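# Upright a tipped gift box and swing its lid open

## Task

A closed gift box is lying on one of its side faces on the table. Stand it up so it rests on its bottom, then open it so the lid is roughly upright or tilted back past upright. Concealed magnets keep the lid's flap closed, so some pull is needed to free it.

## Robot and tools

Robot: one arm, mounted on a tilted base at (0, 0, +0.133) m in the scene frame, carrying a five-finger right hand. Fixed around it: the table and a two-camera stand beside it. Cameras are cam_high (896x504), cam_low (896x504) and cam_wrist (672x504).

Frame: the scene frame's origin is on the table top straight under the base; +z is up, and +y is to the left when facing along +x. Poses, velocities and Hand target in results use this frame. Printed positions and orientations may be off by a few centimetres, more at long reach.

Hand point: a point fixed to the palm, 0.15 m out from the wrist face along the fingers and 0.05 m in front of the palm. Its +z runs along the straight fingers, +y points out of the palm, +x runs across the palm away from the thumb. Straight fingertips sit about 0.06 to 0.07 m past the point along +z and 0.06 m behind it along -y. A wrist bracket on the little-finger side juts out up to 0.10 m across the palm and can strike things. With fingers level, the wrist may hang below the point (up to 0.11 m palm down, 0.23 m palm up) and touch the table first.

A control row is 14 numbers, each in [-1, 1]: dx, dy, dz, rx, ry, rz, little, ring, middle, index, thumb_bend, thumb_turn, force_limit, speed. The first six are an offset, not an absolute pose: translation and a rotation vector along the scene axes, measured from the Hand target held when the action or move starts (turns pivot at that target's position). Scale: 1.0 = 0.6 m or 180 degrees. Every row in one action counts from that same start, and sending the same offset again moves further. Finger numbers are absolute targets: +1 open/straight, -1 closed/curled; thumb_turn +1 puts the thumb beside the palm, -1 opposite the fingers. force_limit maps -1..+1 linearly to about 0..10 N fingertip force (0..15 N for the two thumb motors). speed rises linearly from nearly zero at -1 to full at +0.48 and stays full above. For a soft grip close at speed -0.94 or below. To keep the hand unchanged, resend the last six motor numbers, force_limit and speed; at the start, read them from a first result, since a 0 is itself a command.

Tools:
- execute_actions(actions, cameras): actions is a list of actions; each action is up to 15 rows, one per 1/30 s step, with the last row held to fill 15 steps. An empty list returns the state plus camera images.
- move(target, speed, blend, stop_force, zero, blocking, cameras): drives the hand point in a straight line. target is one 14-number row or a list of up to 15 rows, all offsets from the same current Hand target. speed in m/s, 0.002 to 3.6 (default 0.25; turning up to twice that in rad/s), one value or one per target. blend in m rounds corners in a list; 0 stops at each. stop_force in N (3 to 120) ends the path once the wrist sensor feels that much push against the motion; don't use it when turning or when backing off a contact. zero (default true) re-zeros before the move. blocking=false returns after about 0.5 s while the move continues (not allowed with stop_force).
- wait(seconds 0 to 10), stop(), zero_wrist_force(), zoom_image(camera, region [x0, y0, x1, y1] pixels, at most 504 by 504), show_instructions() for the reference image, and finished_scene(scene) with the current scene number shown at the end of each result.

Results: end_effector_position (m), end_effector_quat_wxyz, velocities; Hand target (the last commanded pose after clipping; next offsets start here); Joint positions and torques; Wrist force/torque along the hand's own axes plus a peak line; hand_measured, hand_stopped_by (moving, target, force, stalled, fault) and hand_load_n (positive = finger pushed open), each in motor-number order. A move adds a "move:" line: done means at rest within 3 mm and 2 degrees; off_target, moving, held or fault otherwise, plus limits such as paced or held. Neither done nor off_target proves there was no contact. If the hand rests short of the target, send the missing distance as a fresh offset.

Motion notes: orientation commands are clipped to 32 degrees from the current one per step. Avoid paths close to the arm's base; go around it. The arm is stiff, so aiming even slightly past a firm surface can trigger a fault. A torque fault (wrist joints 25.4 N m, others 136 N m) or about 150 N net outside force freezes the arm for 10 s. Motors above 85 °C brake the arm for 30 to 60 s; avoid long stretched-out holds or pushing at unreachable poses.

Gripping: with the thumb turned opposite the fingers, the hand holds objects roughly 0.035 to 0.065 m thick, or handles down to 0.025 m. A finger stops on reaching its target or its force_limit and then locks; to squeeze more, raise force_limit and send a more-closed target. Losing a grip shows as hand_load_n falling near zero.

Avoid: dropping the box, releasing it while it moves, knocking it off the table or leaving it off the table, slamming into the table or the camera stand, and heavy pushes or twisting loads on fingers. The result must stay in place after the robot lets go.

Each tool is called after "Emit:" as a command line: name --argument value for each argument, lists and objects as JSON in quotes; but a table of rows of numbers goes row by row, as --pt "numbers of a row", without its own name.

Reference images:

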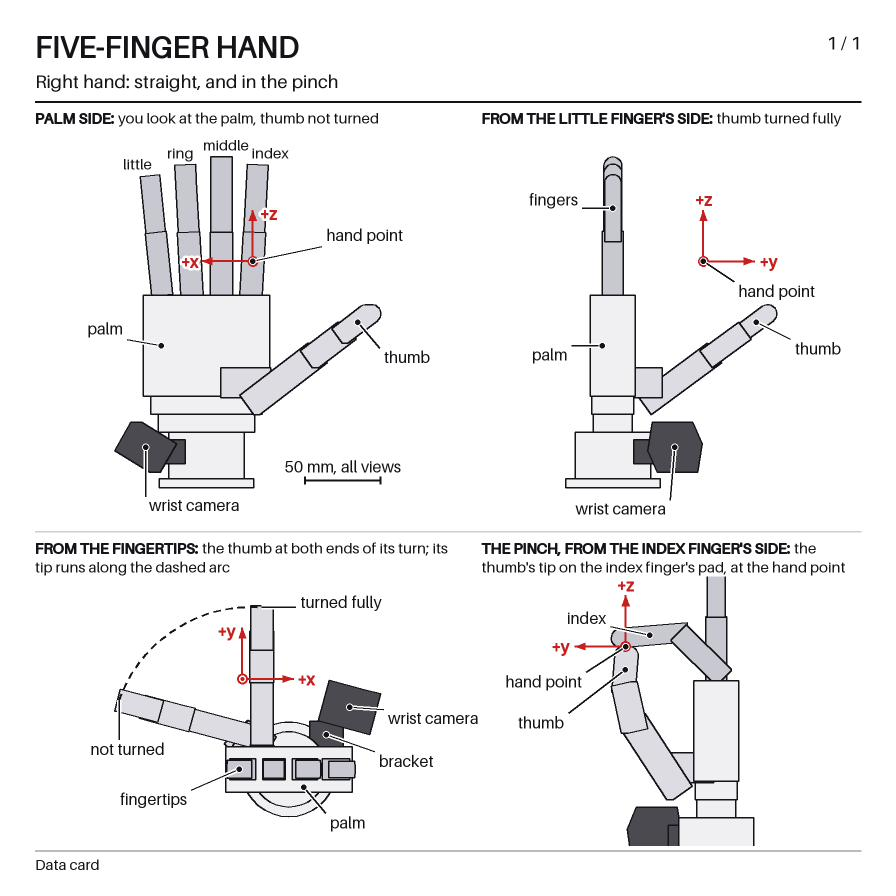

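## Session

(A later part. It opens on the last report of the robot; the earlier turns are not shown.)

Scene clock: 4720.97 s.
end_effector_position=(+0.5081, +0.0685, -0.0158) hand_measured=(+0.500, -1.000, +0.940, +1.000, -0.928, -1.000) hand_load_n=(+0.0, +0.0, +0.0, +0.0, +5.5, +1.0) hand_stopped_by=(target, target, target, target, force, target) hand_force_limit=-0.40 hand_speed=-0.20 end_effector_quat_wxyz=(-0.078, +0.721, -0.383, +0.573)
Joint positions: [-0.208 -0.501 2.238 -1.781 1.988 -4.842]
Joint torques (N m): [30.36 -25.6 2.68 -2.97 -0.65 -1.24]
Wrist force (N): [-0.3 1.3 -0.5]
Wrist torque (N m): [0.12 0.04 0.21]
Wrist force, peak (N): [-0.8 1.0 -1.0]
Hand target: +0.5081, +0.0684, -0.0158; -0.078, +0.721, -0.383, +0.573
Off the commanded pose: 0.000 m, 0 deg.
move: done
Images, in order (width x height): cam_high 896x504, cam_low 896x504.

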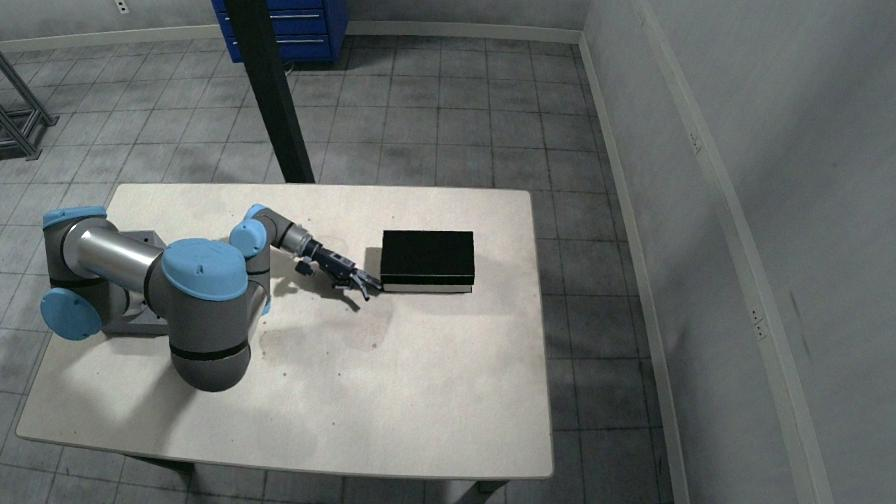

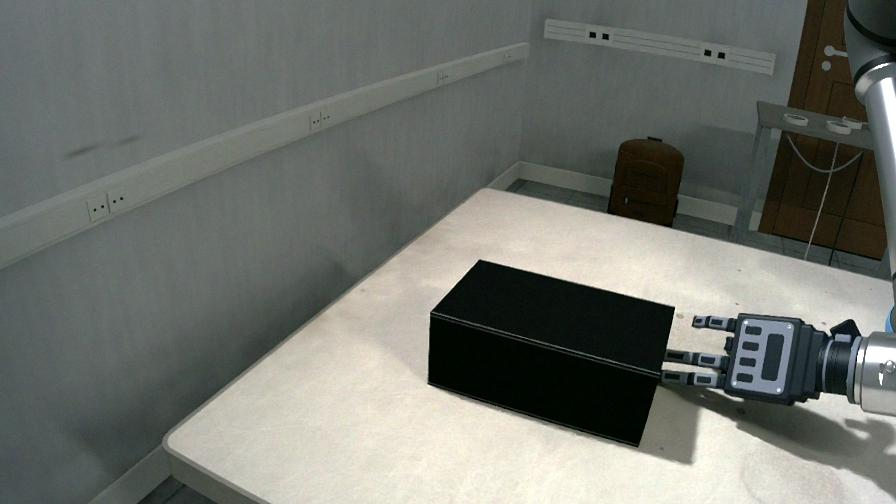

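Emit:
move --target '[0, 0.0033, 0, 0, 0, 0, 0.5, -1, 0.94, 1, -1, -1, -0.4, -0.2]' --speed 0.006 --cameras '["cam_low", "cam_high"]'

Emit:
zoom_image --camera "cam_low" --region '[670, 300, 710, 340]'

Emit:
zoom_image --camera "cam_high" --region '[369, 275, 385, 291]'

Scene clock: 4727.17 s.
end_effector_position=(+0.5081, +0.0704, -0.0158) hand_measured=(+0.500, -1.000, +0.940, +1.000, -0.928, -1.000) hand_load_n=(-0.5, +0.0, +0.0, +0.0, +5.5, +1.0) hand_stopped_by=(target, target, target, target, force, target) hand_force_limit=-0.40 hand_speed=-0.20 end_effector_quat_wxyz=(-0.078, +0.721, -0.383, +0.573)
Joint positions: [-0.203 -0.497 2.235 -1.782 1.993 -4.842]
Joint torques (N m): [32.78 -22.94 0.94 -3.08 -0.25 -1.21]
Wrist force (N): [-0.2 0.9 -0.7]
Wrist torque (N m): [0.07 0.05 0.22]
Wrist force, peak (N): [-0.5 1.6 -0.5]
Hand target: +0.5081, +0.0704, -0.0158; -0.078, +0.721, -0.383, +0.573
Off the commanded pose: 0.000 m, 0 deg.
move: done
Images, in order (width x height): cam_high 896x504, cam_low 896x504.

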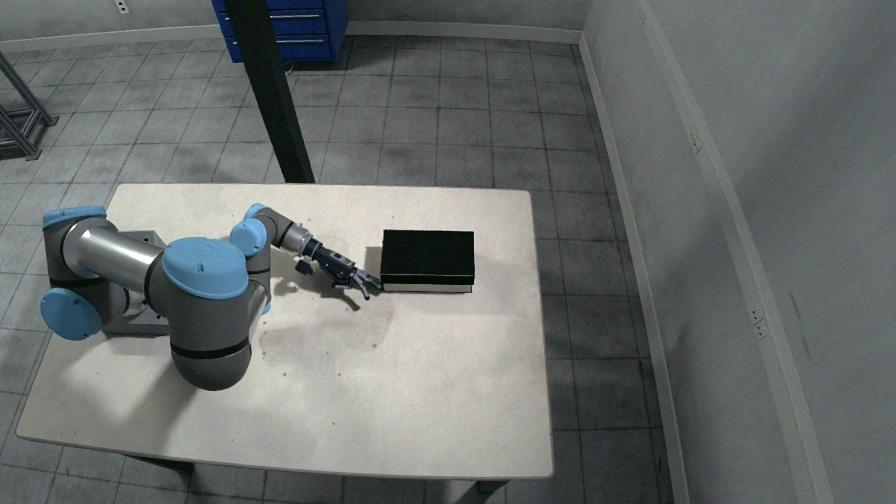

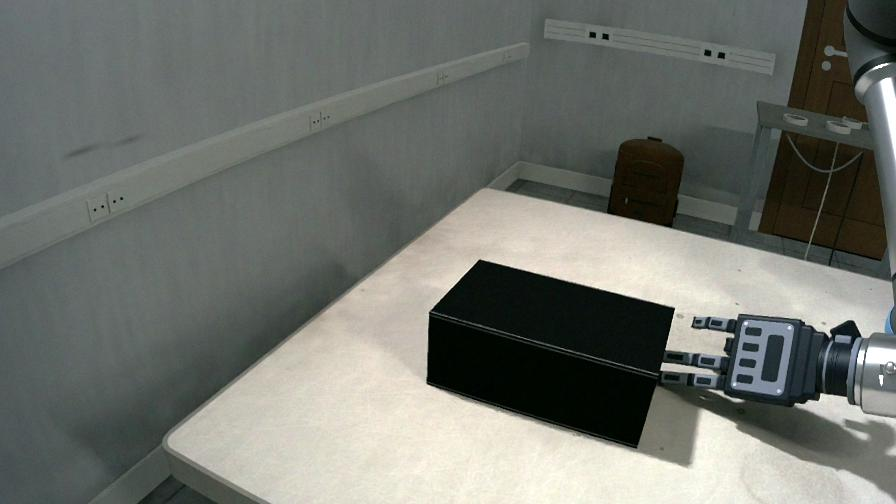

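Scaled by 12.600 from the camera's 896x504 image, which has a finer 1280x720 frame.

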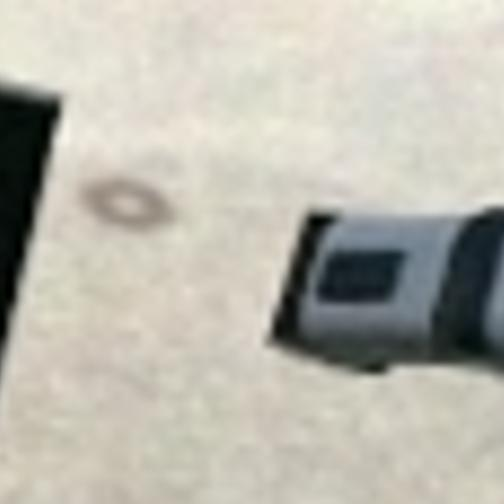

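Scaled by 31.500 from the camera's 896x504 image, which has a finer 1280x720 frame.

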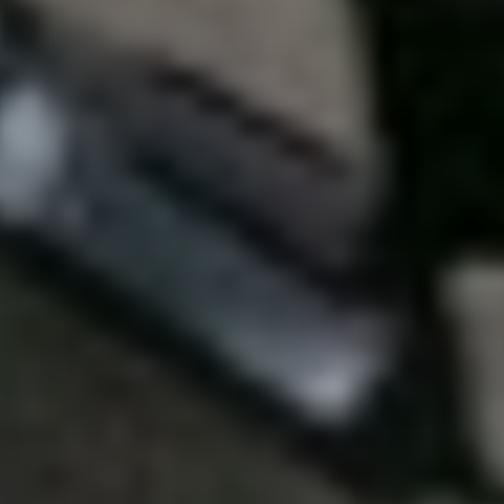

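Emit:
execute_actions --actions '[]' --cameras '["cam_wrist", "cam_high"]'

Emit:
zoom_image --camera "cam_high" --region '[340, 250, 420, 310]'

Scene clock: 4776.13 s.
end_effector_position=(+0.5081, +0.0704, -0.0158) hand_measured=(+0.500, -1.000, +0.940, +1.000, -0.928, -1.000) hand_load_n=(+0.0, +0.0, +0.0, -0.5, +5.5, +1.0) hand_stopped_by=(target, target, target, target, force, target) hand_force_limit=-0.40 hand_speed=-0.20 end_effector_quat_wxyz=(-0.078, +0.721, -0.383, +0.573)
Joint positions: [-0.203 -0.497 2.235 -1.782 1.993 -4.842]
Joint velocities: within noise
Joint torques (N m): [24.4 -34.38 9.97 0.64 -3.2 -0.51]
Motor temperatures (°C): [37 40 34 42 38 42]
Wrist force (N): [-0.6 1.1 -0.8]
Wrist torque (N m): [0.11 0.10 0.21]
Wrist force, peak (N): [-0.5 1.1 -1.0]
Hand target: +0.5081, +0.0704, -0.0158; -0.078, +0.721, -0.383, +0.573
Off the commanded pose: 0.000 m, 0 deg.
Images, in order (width x height): cam_high 896x504, cam_wrist 672x504.

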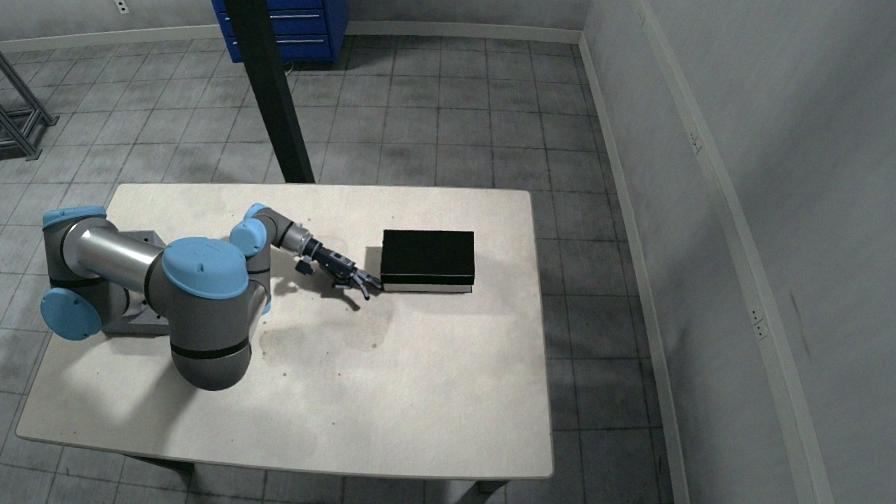

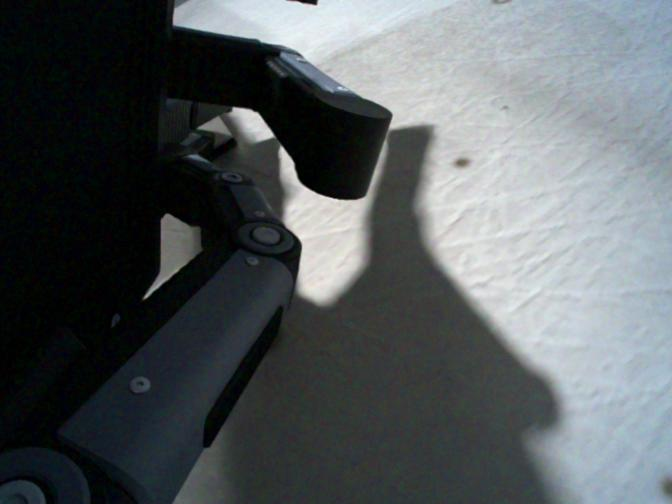

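Scaled by 6.300 from the camera's 896x504 image, which has a finer 1280x720 frame.

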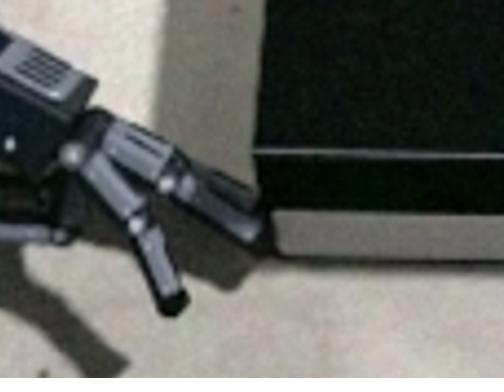

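Emit:
move --pt "-0.005 -0.003 0.0 0 0 0 0.5 -1 0.94 1 -1 -1 -0.4 -0.2" --pt "-0.0417 -0.003 0.05 0 0 0 0.5 -1 0.94 1 -1 -1 -0.4 -0.2" --pt "-0.0417 0.0525 0.05 0.1444 0 0.0139 0.5 1 0.85 1 -1 -1 -0.4 -0.2" --speed 0.06 --cameras '["all"]'

Scene clock: 5013.70 s.
end_effector_position=(+0.4831, +0.1019, +0.0142) hand_measured=(+0.500, +1.000, +0.850, +1.000, -0.928, -1.000) hand_load_n=(+0.0, +0.0, +0.5, +0.0, +6.0, +1.5) hand_stopped_by=(target, target, target, target, force, target) hand_force_limit=-0.40 hand_speed=-0.20 end_effector_quat_wxyz=(-0.250, +0.693, -0.486, +0.470)
Joint positions: [-0.175 -0.722 2.327 -1.405 1.938 -4.357]
Joint torques (N m): [34.08 -16.42 -3.16 -2.48 0.18 0.3]
Wrist force (N): [-1.3 0.3 -0.6]
Wrist torque (N m): [0.10 0.12 0.24]
Wrist force, peak (N): [-1.4 0.8 -1.1]
Hand target: +0.4831, +0.1019, +0.0142; -0.250, +0.693, -0.486, +0.470
Off the commanded pose: 0.000 m, 0 deg.
move: done

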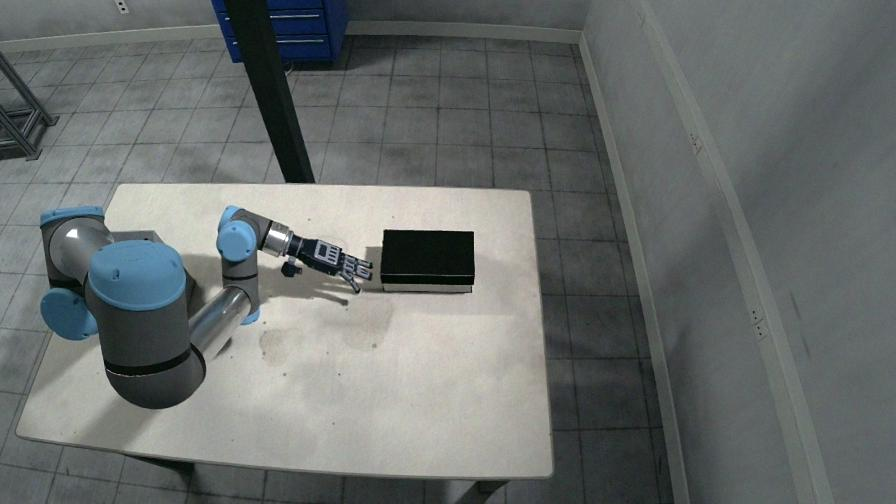

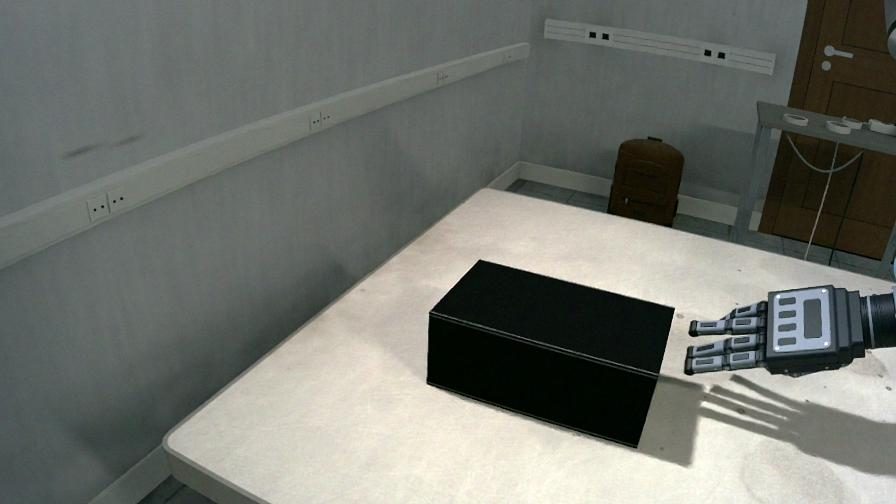

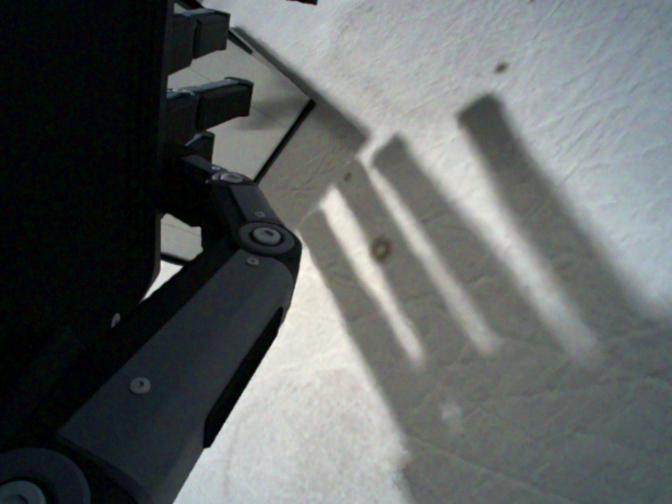

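Emit:
zoom_image --camera "cam_wrist" --region '[160, 0, 360, 270]'

Emit:
zoom_image --camera "cam_high" --region '[330, 240, 420, 310]'

Emit:
zoom_image --camera "cam_low" --region '[620, 280, 760, 460]'

Scaled by 1.867 from the camera's 672x504 image, which has a finer 960x720 frame.

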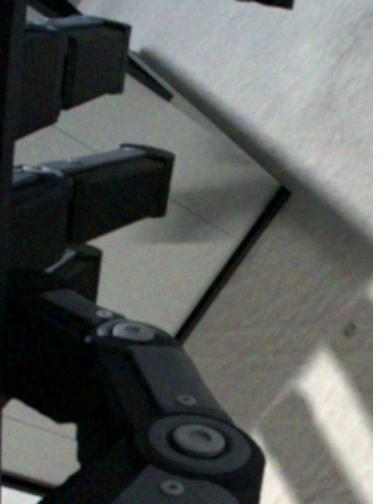

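Scaled by 5.600 from the camera's 896x504 image, which has a finer 1280x720 frame.

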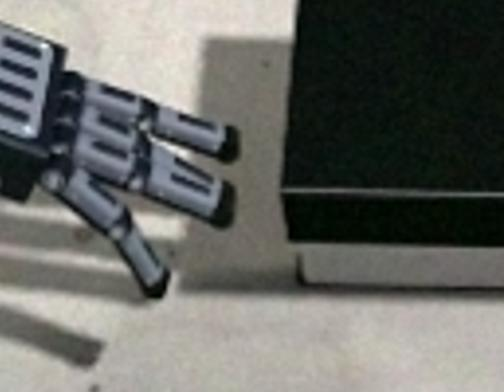

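Scaled by 2.800 from the camera's 896x504 image, which has a finer 1280x720 frame.

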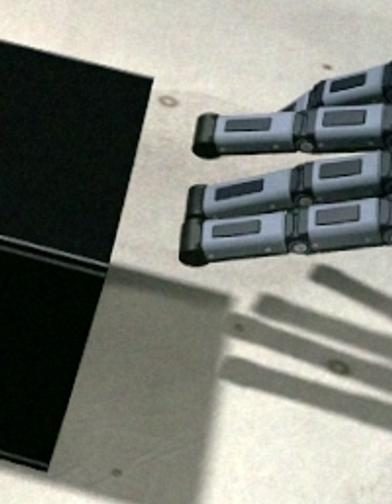

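Emit:
zoom_image --camera "cam_wrist" --region '[160, 0, 280, 120]'

Emit:
zoom_image --camera "cam_wrist" --region '[220, 60, 340, 200]'

Scaled by 4.200 from the camera's 672x504 image, which has a finer 960x720 frame.

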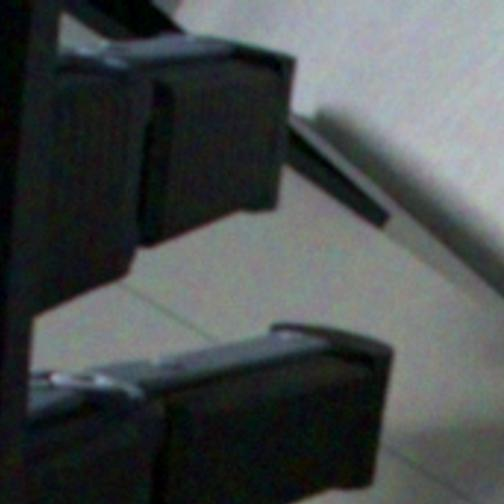

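Scaled by 3.600 from the camera's 672x504 image, which has a finer 960x720 frame.

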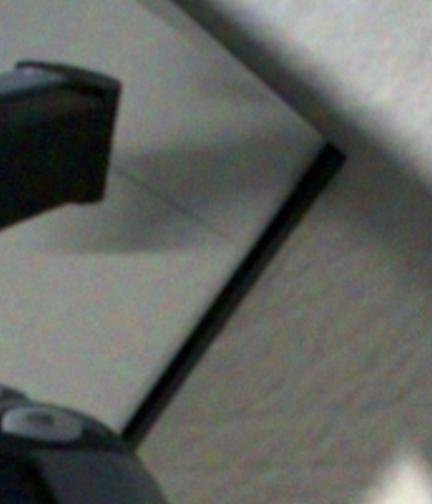

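Emit:
move --pt "0 0 -0.0655 0 0 0 0.5 1 0.85 1 -1 -1 -0.4 -0.2" --pt "0.025 0 -0.0655 0 0 0 0.5 1 0.85 1 -1 -1 -0.4 -0.2" --speed 0.03 --stop_force 5 --cameras '["all"]'

Emit:
zoom_image --camera "cam_wrist" --region '[100, 0, 340, 240]'

Emit:
zoom_image --camera "cam_high" --region '[330, 240, 420, 310]'

Scene clock: 5048.03 s.
end_effector_position=(+0.4981, +0.1019, -0.0251) hand_measured=(+0.500, +1.000, +0.850, +1.000, -0.928, -1.000) hand_load_n=(+0.0, +0.0, +1.0, +0.0, +6.0, +2.0) hand_stopped_by=(target, target, target, target, force, target) hand_force_limit=-0.40 hand_speed=-0.20 end_effector_quat_wxyz=(-0.250, +0.693, -0.486, +0.470)
Joint positions: [-0.269 -0.639 2.288 -1.454 1.846 -4.376]
Joint torques (N m): [21.78 -17.26 10.76 -2.74 -3.08 0.64]
Wrist force (N): [-1.1 0.9 -0.5]
Wrist torque (N m): [0.18 0.07 0.21]
Wrist force, peak (N): [-1.1 1.3 -0.8]
Hand target: +0.4981, +0.1019, -0.0251; -0.250, +0.693, -0.486, +0.470
Off the commanded pose: 0.000 m, 0 deg.
move: done

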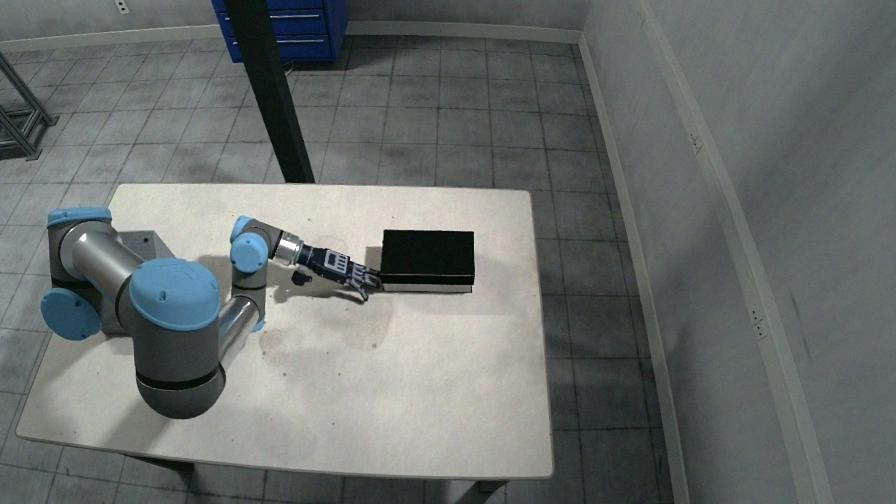

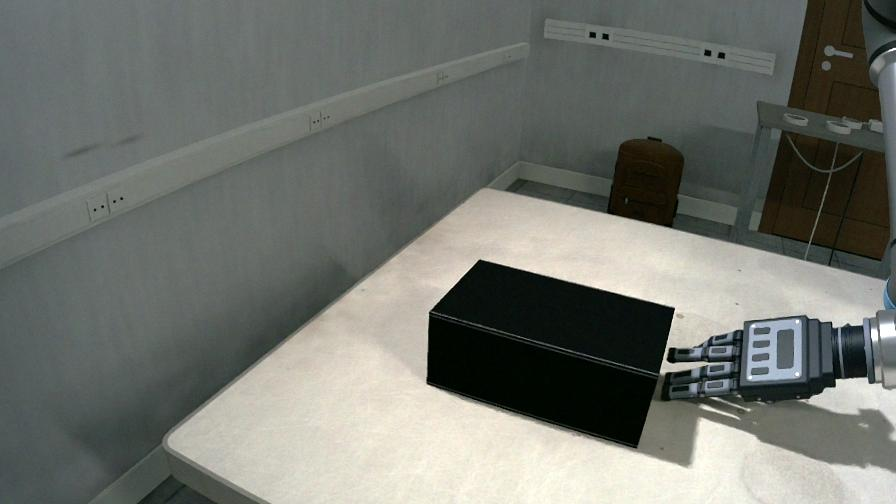

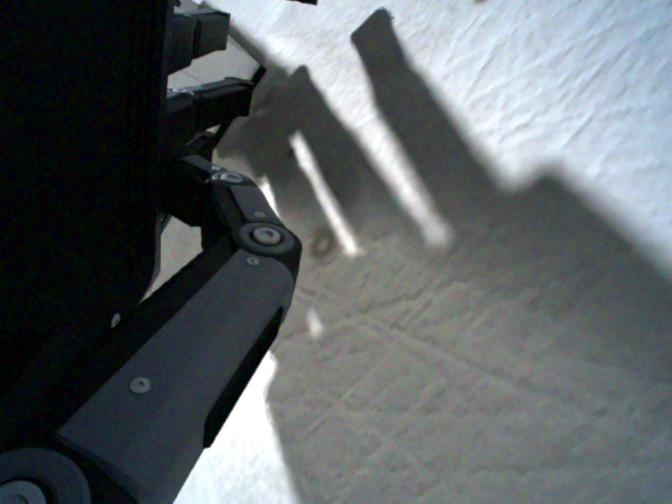

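Scaled by 2.100 from the camera's 672x504 image, which has a finer 960x720 frame.

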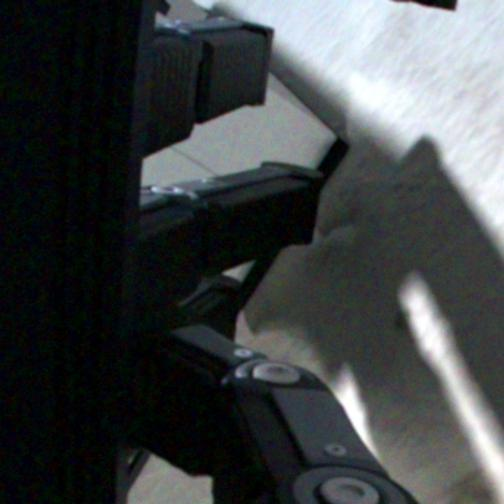

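Scaled by 5.600 from the camera's 896x504 image, which has a finer 1280x720 frame.

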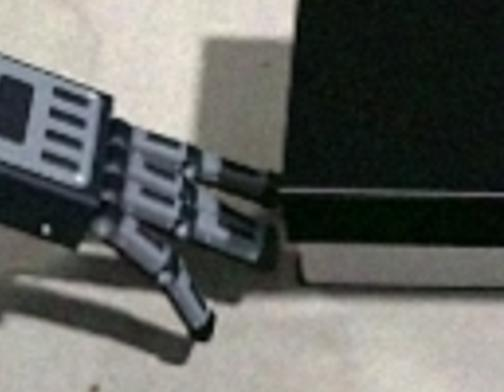

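Emit:
move --target '[0, 0.0065, -0.0035, 0.0222, 0, 0, 0.5, 1, 0.85, 1, -1, -1, -0.4, -0.2]' --speed 0.02

Emit:
move --target '[0.0083, 0, 0, 0, 0, 0, 0.5, 1, 0.85, 1, -1, -1, -0.4, -0.2]' --speed 0.006 --cameras '["all"]'

Emit:
zoom_image --camera "cam_wrist" --region '[160, 0, 280, 120]'

Emit:
zoom_image --camera "cam_high" --region '[355, 260, 395, 300]'

Emit:
zoom_image --camera "cam_low" --region '[620, 280, 760, 460]'

Scene clock: 5080.63 s.
end_effector_position=(+0.4981, +0.1058, -0.0272) hand_measured=(+0.500, +1.000, +0.850, +1.000, -0.928, -1.000) hand_load_n=(+0.0, +0.0, +1.0, +0.0, +5.5, +2.0) hand_stopped_by=(target, target, target, target, force, target) hand_force_limit=-0.40 hand_speed=-0.20 end_effector_quat_wxyz=(-0.274, +0.684, -0.502, +0.453)
Joint positions: [-0.29 -0.654 2.292 -1.417 1.808 -4.311]
Joint torques (N m): [31.34 -27.76 9.6 -0.11 -0.48 -0.93]
Wrist force (N): [-0.7 0.6 -1.1]
Wrist torque (N m): [0.20 0.09 0.22]
Wrist force, peak (N): [-1.5 1.1 -0.5]
Hand target: +0.4981, +0.1058, -0.0272; -0.274, +0.684, -0.502, +0.453
Off the commanded pose: 0.000 m, 0 deg.
move: done

Scene clock: 5081.67 s.
end_effector_position=(+0.5031, +0.1058, -0.0272) hand_measured=(+0.500, +1.000, +0.850, +1.000, -0.928, -1.000) hand_load_n=(+0.0, +0.0, +1.0, +0.0, +6.0, +2.0) hand_stopped_by=(target, target, target, target, force, target) hand_force_limit=-0.40 hand_speed=-0.20 end_effector_quat_wxyz=(-0.274, +0.684, -0.502, +0.453)
Joint positions: [-0.288 -0.656 2.279 -1.403 1.811 -4.311]
Joint torques (N m): [35.03 -32.76 5.71 0.73 0.48 1.4]
Wrist force (N): [-1.2 0.8 -1.0]
Wrist torque (N m): [0.24 0.09 0.20]
Wrist force, peak (N): [-1.3 0.7 -1.2]
Hand target: +0.5030, +0.1058, -0.0272; -0.274, +0.684, -0.502, +0.453
Off the commanded pose: 0.000 m, 0 deg.
move: done

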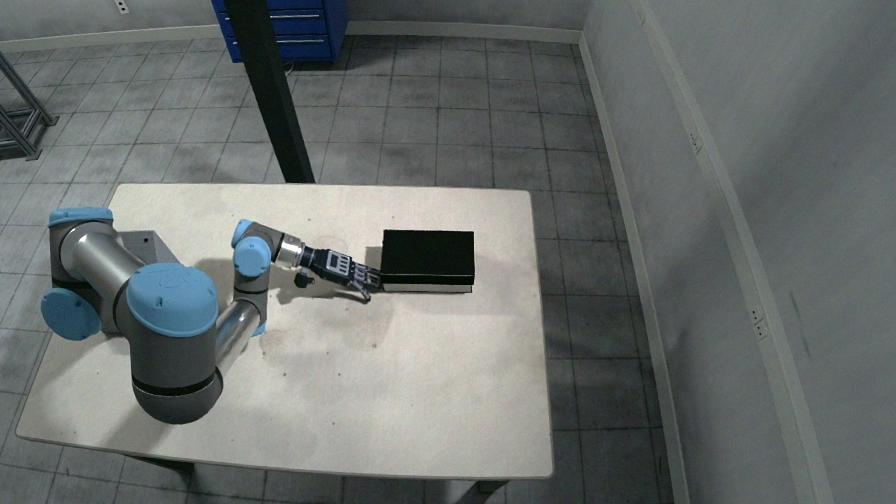

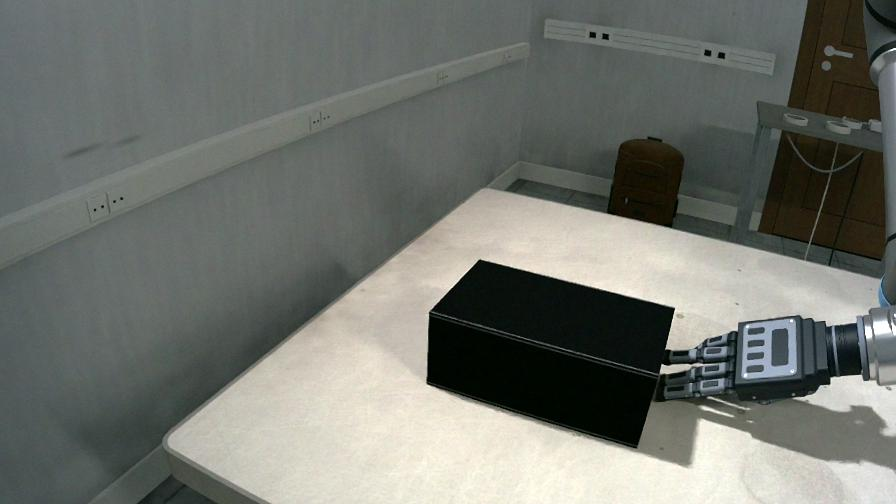

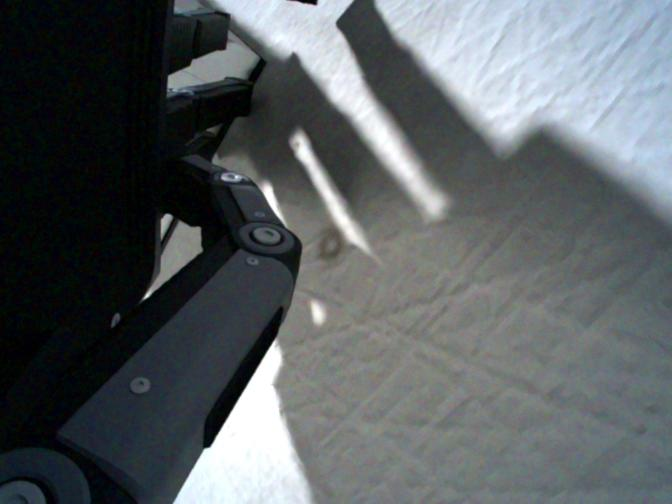

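Scaled by 4.200 from the camera's 672x504 image, which has a finer 960x720 frame.

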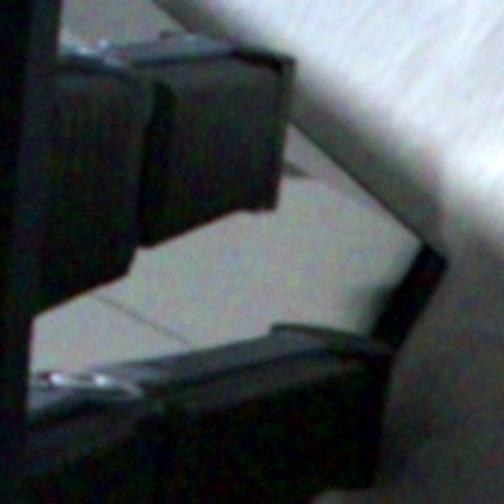

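Scaled by 12.600 from the camera's 896x504 image, which has a finer 1280x720 frame.

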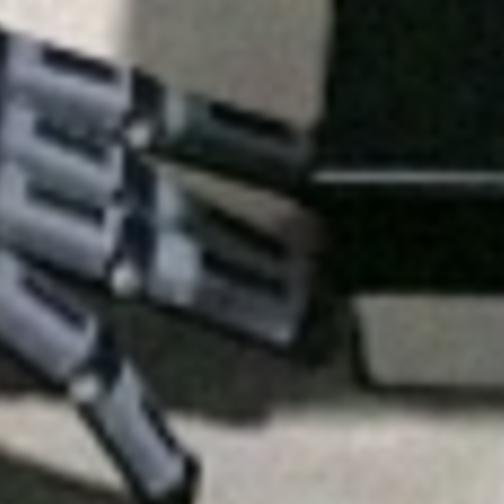

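Scaled by 2.800 from the camera's 896x504 image, which has a finer 1280x720 frame.

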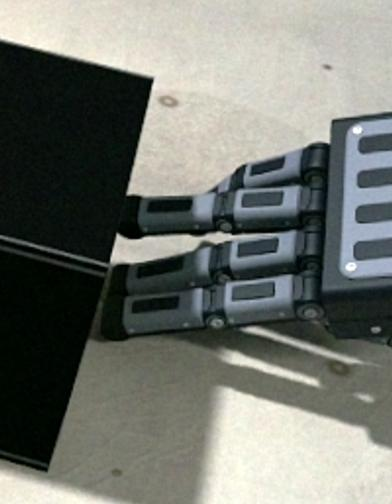

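Emit:
move --target '[0, -0.0083, 0, 0, 0, 0, 0.5, 1, 0.85, 1, -1, -1, -0.4, -0.2]' --speed 0.01

Emit:
move --target '[0.0042, 0, 0, 0, 0, 0, 0.5, 1, 0.85, 1, -1, -1, -0.4, -0.2]' --speed 0.006 --cameras '["all"]'

Emit:
zoom_image --camera "cam_wrist" --region '[160, 0, 280, 120]'

Emit:
zoom_image --camera "cam_high" --region '[355, 260, 395, 300]'

Emit:
zoom_image --camera "cam_low" --region '[670, 300, 710, 340]'

Scene clock: 5140.90 s.
end_effector_position=(+0.5030, +0.1007, -0.0272) hand_measured=(+0.500, +1.000, +0.850, +1.000, -0.928, -1.000) hand_load_n=(+0.0, +0.0, +1.0, +0.0, +6.0, +1.5) hand_stopped_by=(target, target, target, target, force, target) hand_force_limit=-0.40 hand_speed=-0.20 end_effector_quat_wxyz=(-0.274, +0.684, -0.502, +0.453)
Joint positions: [-0.299 -0.667 2.286 -1.399 1.8 -4.313]
Joint torques (N m): [33.97 -20.58 4.39 1.53 -1.4 -0.81]
Wrist force (N): [-1.4 0.5 -0.7]
Wrist torque (N m): [0.19 0.08 0.28]
Wrist force, peak (N): [-1.7 0.2 -0.9]
Hand target: +0.5030, +0.1008, -0.0272; -0.274, +0.684, -0.502, +0.453
Off the commanded pose: 0.000 m, 0 deg.
move: done

Scene clock: 5141.60 s.
end_effector_position=(+0.5056, +0.1008, -0.0272) hand_measured=(+0.500, +1.000, +0.850, +1.000, -0.928, -1.000) hand_load_n=(+0.0, +0.0, +1.0, +0.0, +6.0, +2.0) hand_stopped_by=(target, target, target, target, force, target) hand_force_limit=-0.40 hand_speed=-0.20 end_effector_quat_wxyz=(-0.274, +0.684, -0.502, +0.453)
Joint positions: [-0.298 -0.667 2.279 -1.392 1.801 -4.313]
Joint torques (N m): [34.99 -33.92 4.74 0.91 0.52 1.38]
Wrist force (N): [-1.1 0.7 -1.1]
Wrist torque (N m): [0.22 0.08 0.28]
Wrist force, peak (N): [-1.2 0.6 -1.4]
Hand target: +0.5056, +0.1008, -0.0272; -0.274, +0.684, -0.502, +0.453
Off the commanded pose: 0.000 m, 0 deg.
move: done

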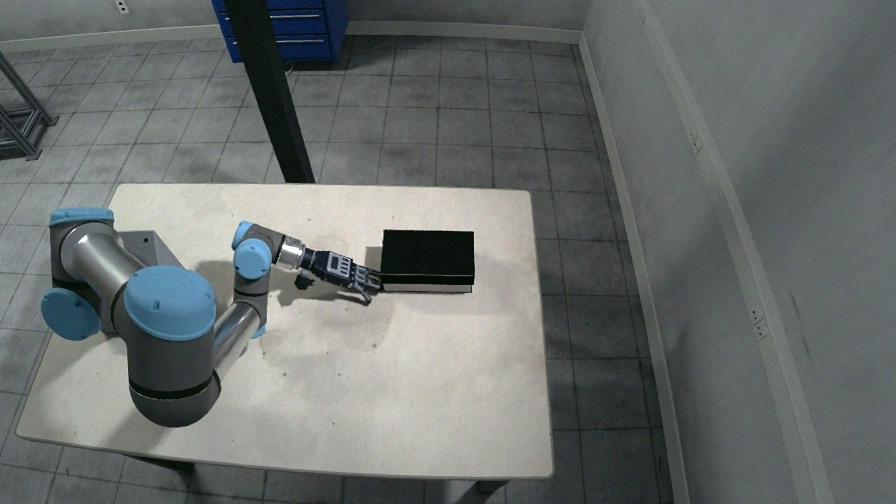

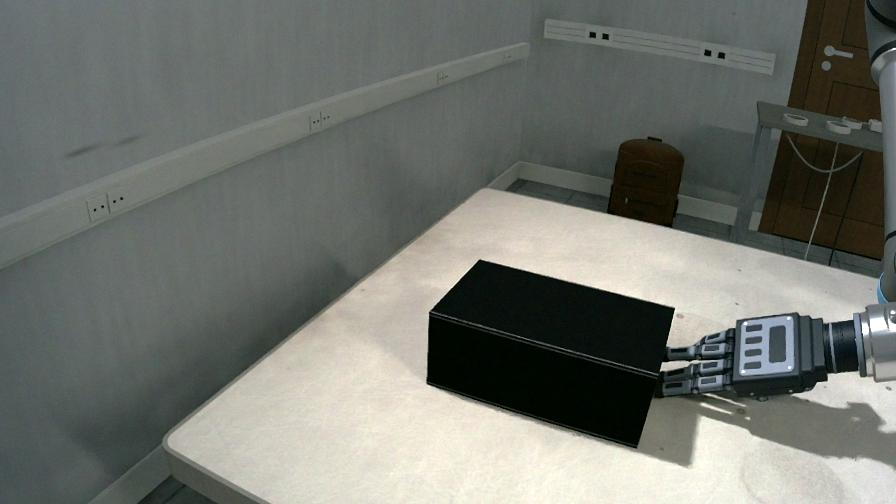

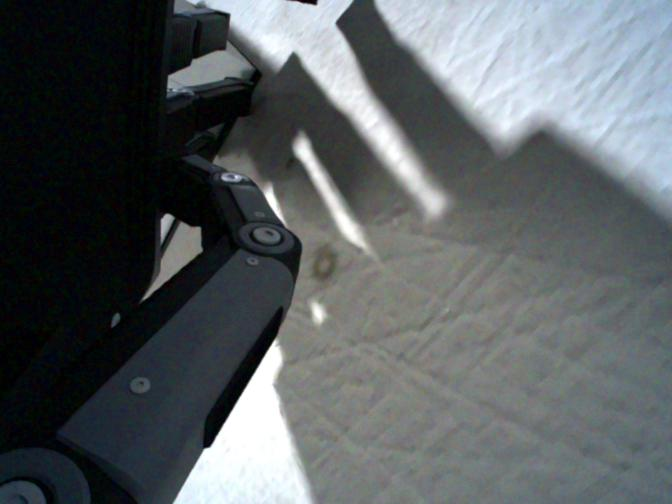

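Scaled by 4.200 from the camera's 672x504 image, which has a finer 960x720 frame.

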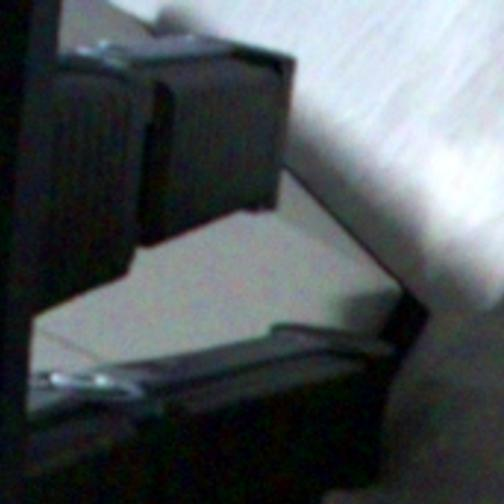

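Scaled by 12.600 from the camera's 896x504 image, which has a finer 1280x720 frame.

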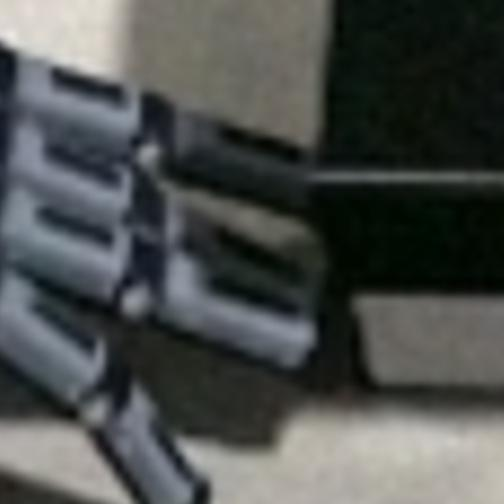

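Scaled by 12.600 from the camera's 896x504 image, which has a finer 1280x720 frame.

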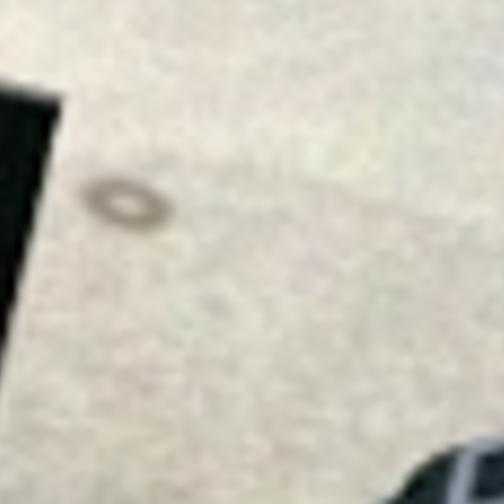

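Emit:
move --target '[0.0025, 0, 0, 0, 0, 0, 0.5, 1, 0.85, 1, -1, -1, -0.4, -0.2]' --speed 0.006

Emit:
move --target '[0.0025, 0, 0, 0, 0, 0, 0.5, 1, 0.85, 1, -1, -1, -0.4, -0.2]' --speed 0.006 --cameras '["all"]'

Emit:
zoom_image --camera "cam_low" --region '[670, 300, 710, 340]'

Emit:
zoom_image --camera "cam_high" --region '[355, 260, 395, 300]'

Scene clock: 5164.83 s.
end_effector_position=(+0.5071, +0.1008, -0.0272) hand_measured=(+0.500, +1.000, +0.850, +1.000, -0.928, -1.000) hand_load_n=(+0.0, +0.0, +1.0, +0.0, +6.0, +2.0) hand_stopped_by=(target, target, target, target, force, target) hand_force_limit=-0.40 hand_speed=-0.20 end_effector_quat_wxyz=(-0.274, +0.684, -0.502, +0.453)
Joint positions: [-0.297 -0.668 2.275 -1.387 1.802 -4.313]
Joint torques (N m): [36.63 -33.37 2.41 1.36 0.49 1.55]
Wrist force (N): [-1.2 0.7 -1.0]
Wrist torque (N m): [0.22 0.09 0.26]
Wrist force, peak (N): [-1.3 0.4 -1.5]
Hand target: +0.5071, +0.1008, -0.0272; -0.274, +0.684, -0.502, +0.453
Off the commanded pose: 0.000 m, 0 deg.
move: done

Scene clock: 5165.53 s.
end_effector_position=(+0.5086, +0.1008, -0.0272) hand_measured=(+0.500, +1.000, +0.850, +1.000, -0.928, -1.000) hand_load_n=(+0.0, -0.5, +1.0, +0.0, +6.0, +2.0) hand_stopped_by=(target, target, target, target, force, target) hand_force_limit=-0.40 hand_speed=-0.20 end_effector_quat_wxyz=(-0.274, +0.684, -0.502, +0.453)
Joint positions: [-0.296 -0.668 2.271 -1.383 1.803 -4.313]
Joint torques (N m): [36.09 -33.79 1.96 1.31 0.41 1.51]
Wrist force (N): [-0.8 0.9 -1.5]
Wrist torque (N m): [0.22 0.11 0.27]
Wrist force, peak (N): [-1.2 0.9 -1.9]
Hand target: +0.5086, +0.1008, -0.0272; -0.274, +0.684, -0.502, +0.453
Off the commanded pose: 0.000 m, 0 deg.
move: done

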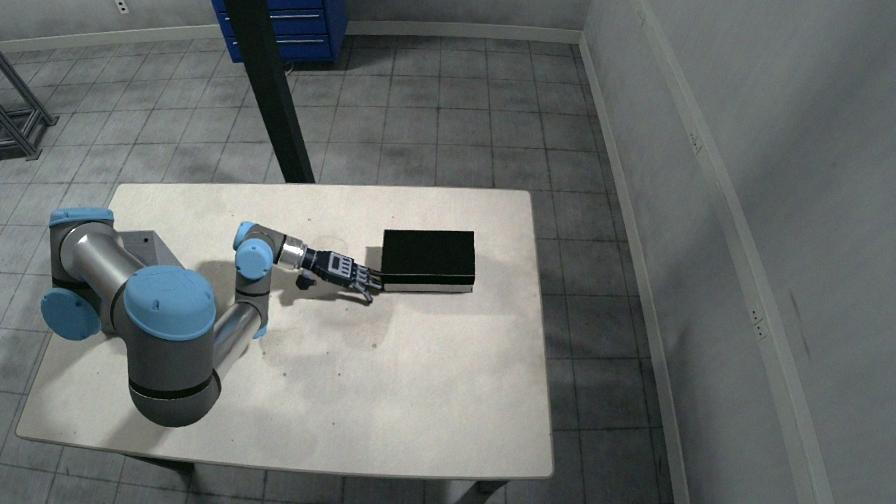

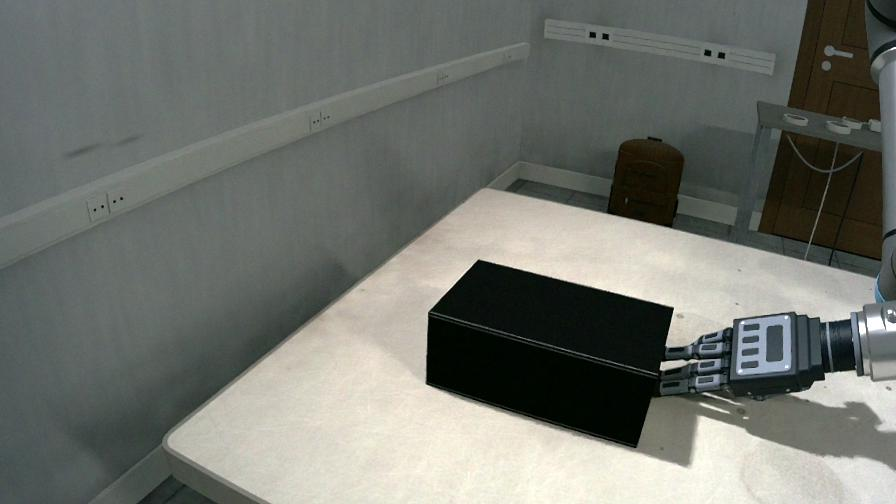

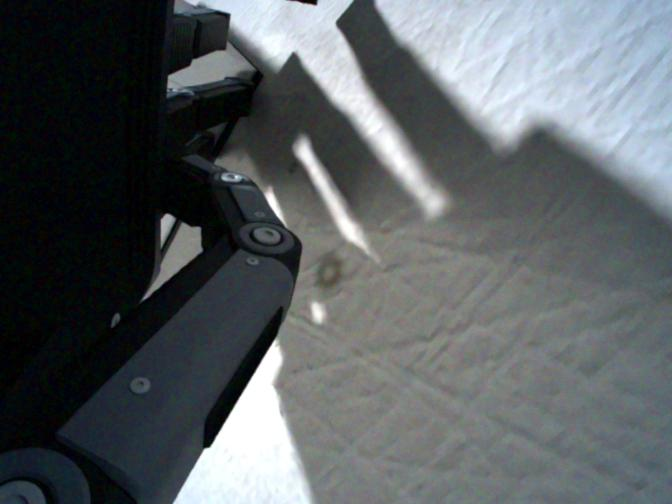

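Scaled by 12.600 from the camera's 896x504 image, which has a finer 1280x720 frame.

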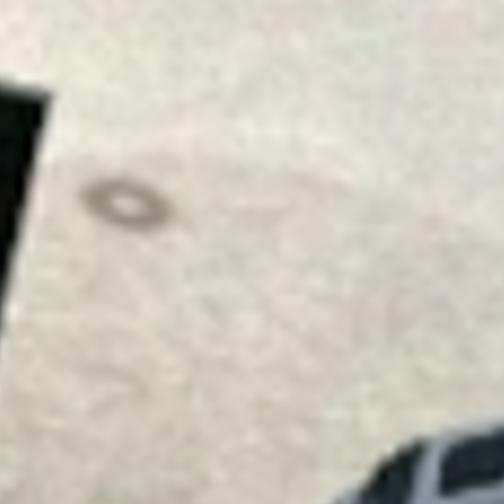

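Scaled by 12.600 from the camera's 896x504 image, which has a finer 1280x720 frame.

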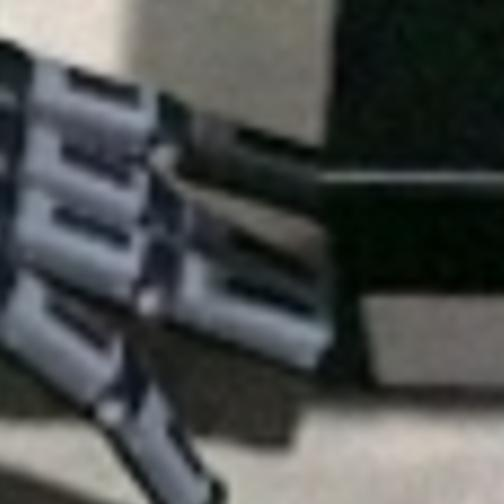

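Emit:
move --target '[0, 0, -0.006, 0, 0, 0, 0.5, 1, 0.85, 1, -1, -1, -0.4, -0.2]' --speed 0.003 --stop_force 3

Scene clock: 5169.80 s.
end_effector_position=(+0.5085, +0.1008, -0.0278) hand_measured=(+0.500, +1.000, +0.850, +1.000, -0.928, -1.000) hand_load_n=(+0.0, -0.5, +2.5, +0.0, +6.0, +1.5) hand_stopped_by=(target, target, target, target, force, target) hand_force_limit=-0.40 hand_speed=-0.20 end_effector_quat_wxyz=(-0.274, +0.684, -0.502, +0.453)
Joint positions: [-0.298 -0.667 2.271 -1.385 1.801 -4.313]
Joint torques (N m): [34.8 -33.3 7.06 2.18 0.9 0.77]
Wrist force (N): [-0.2 -1.2 -4.0]
Wrist torque (N m): [0.41 0.24 0.26]
Wrist force, peak (N): [1.1 -1.6 -4.5]
Hand target: +0.5085, +0.1008, -0.0278; -0.274, +0.684, -0.502, +0.453 (not the last commanded pose)
Off the commanded pose: 0.003 m, 0 deg.
move: contact


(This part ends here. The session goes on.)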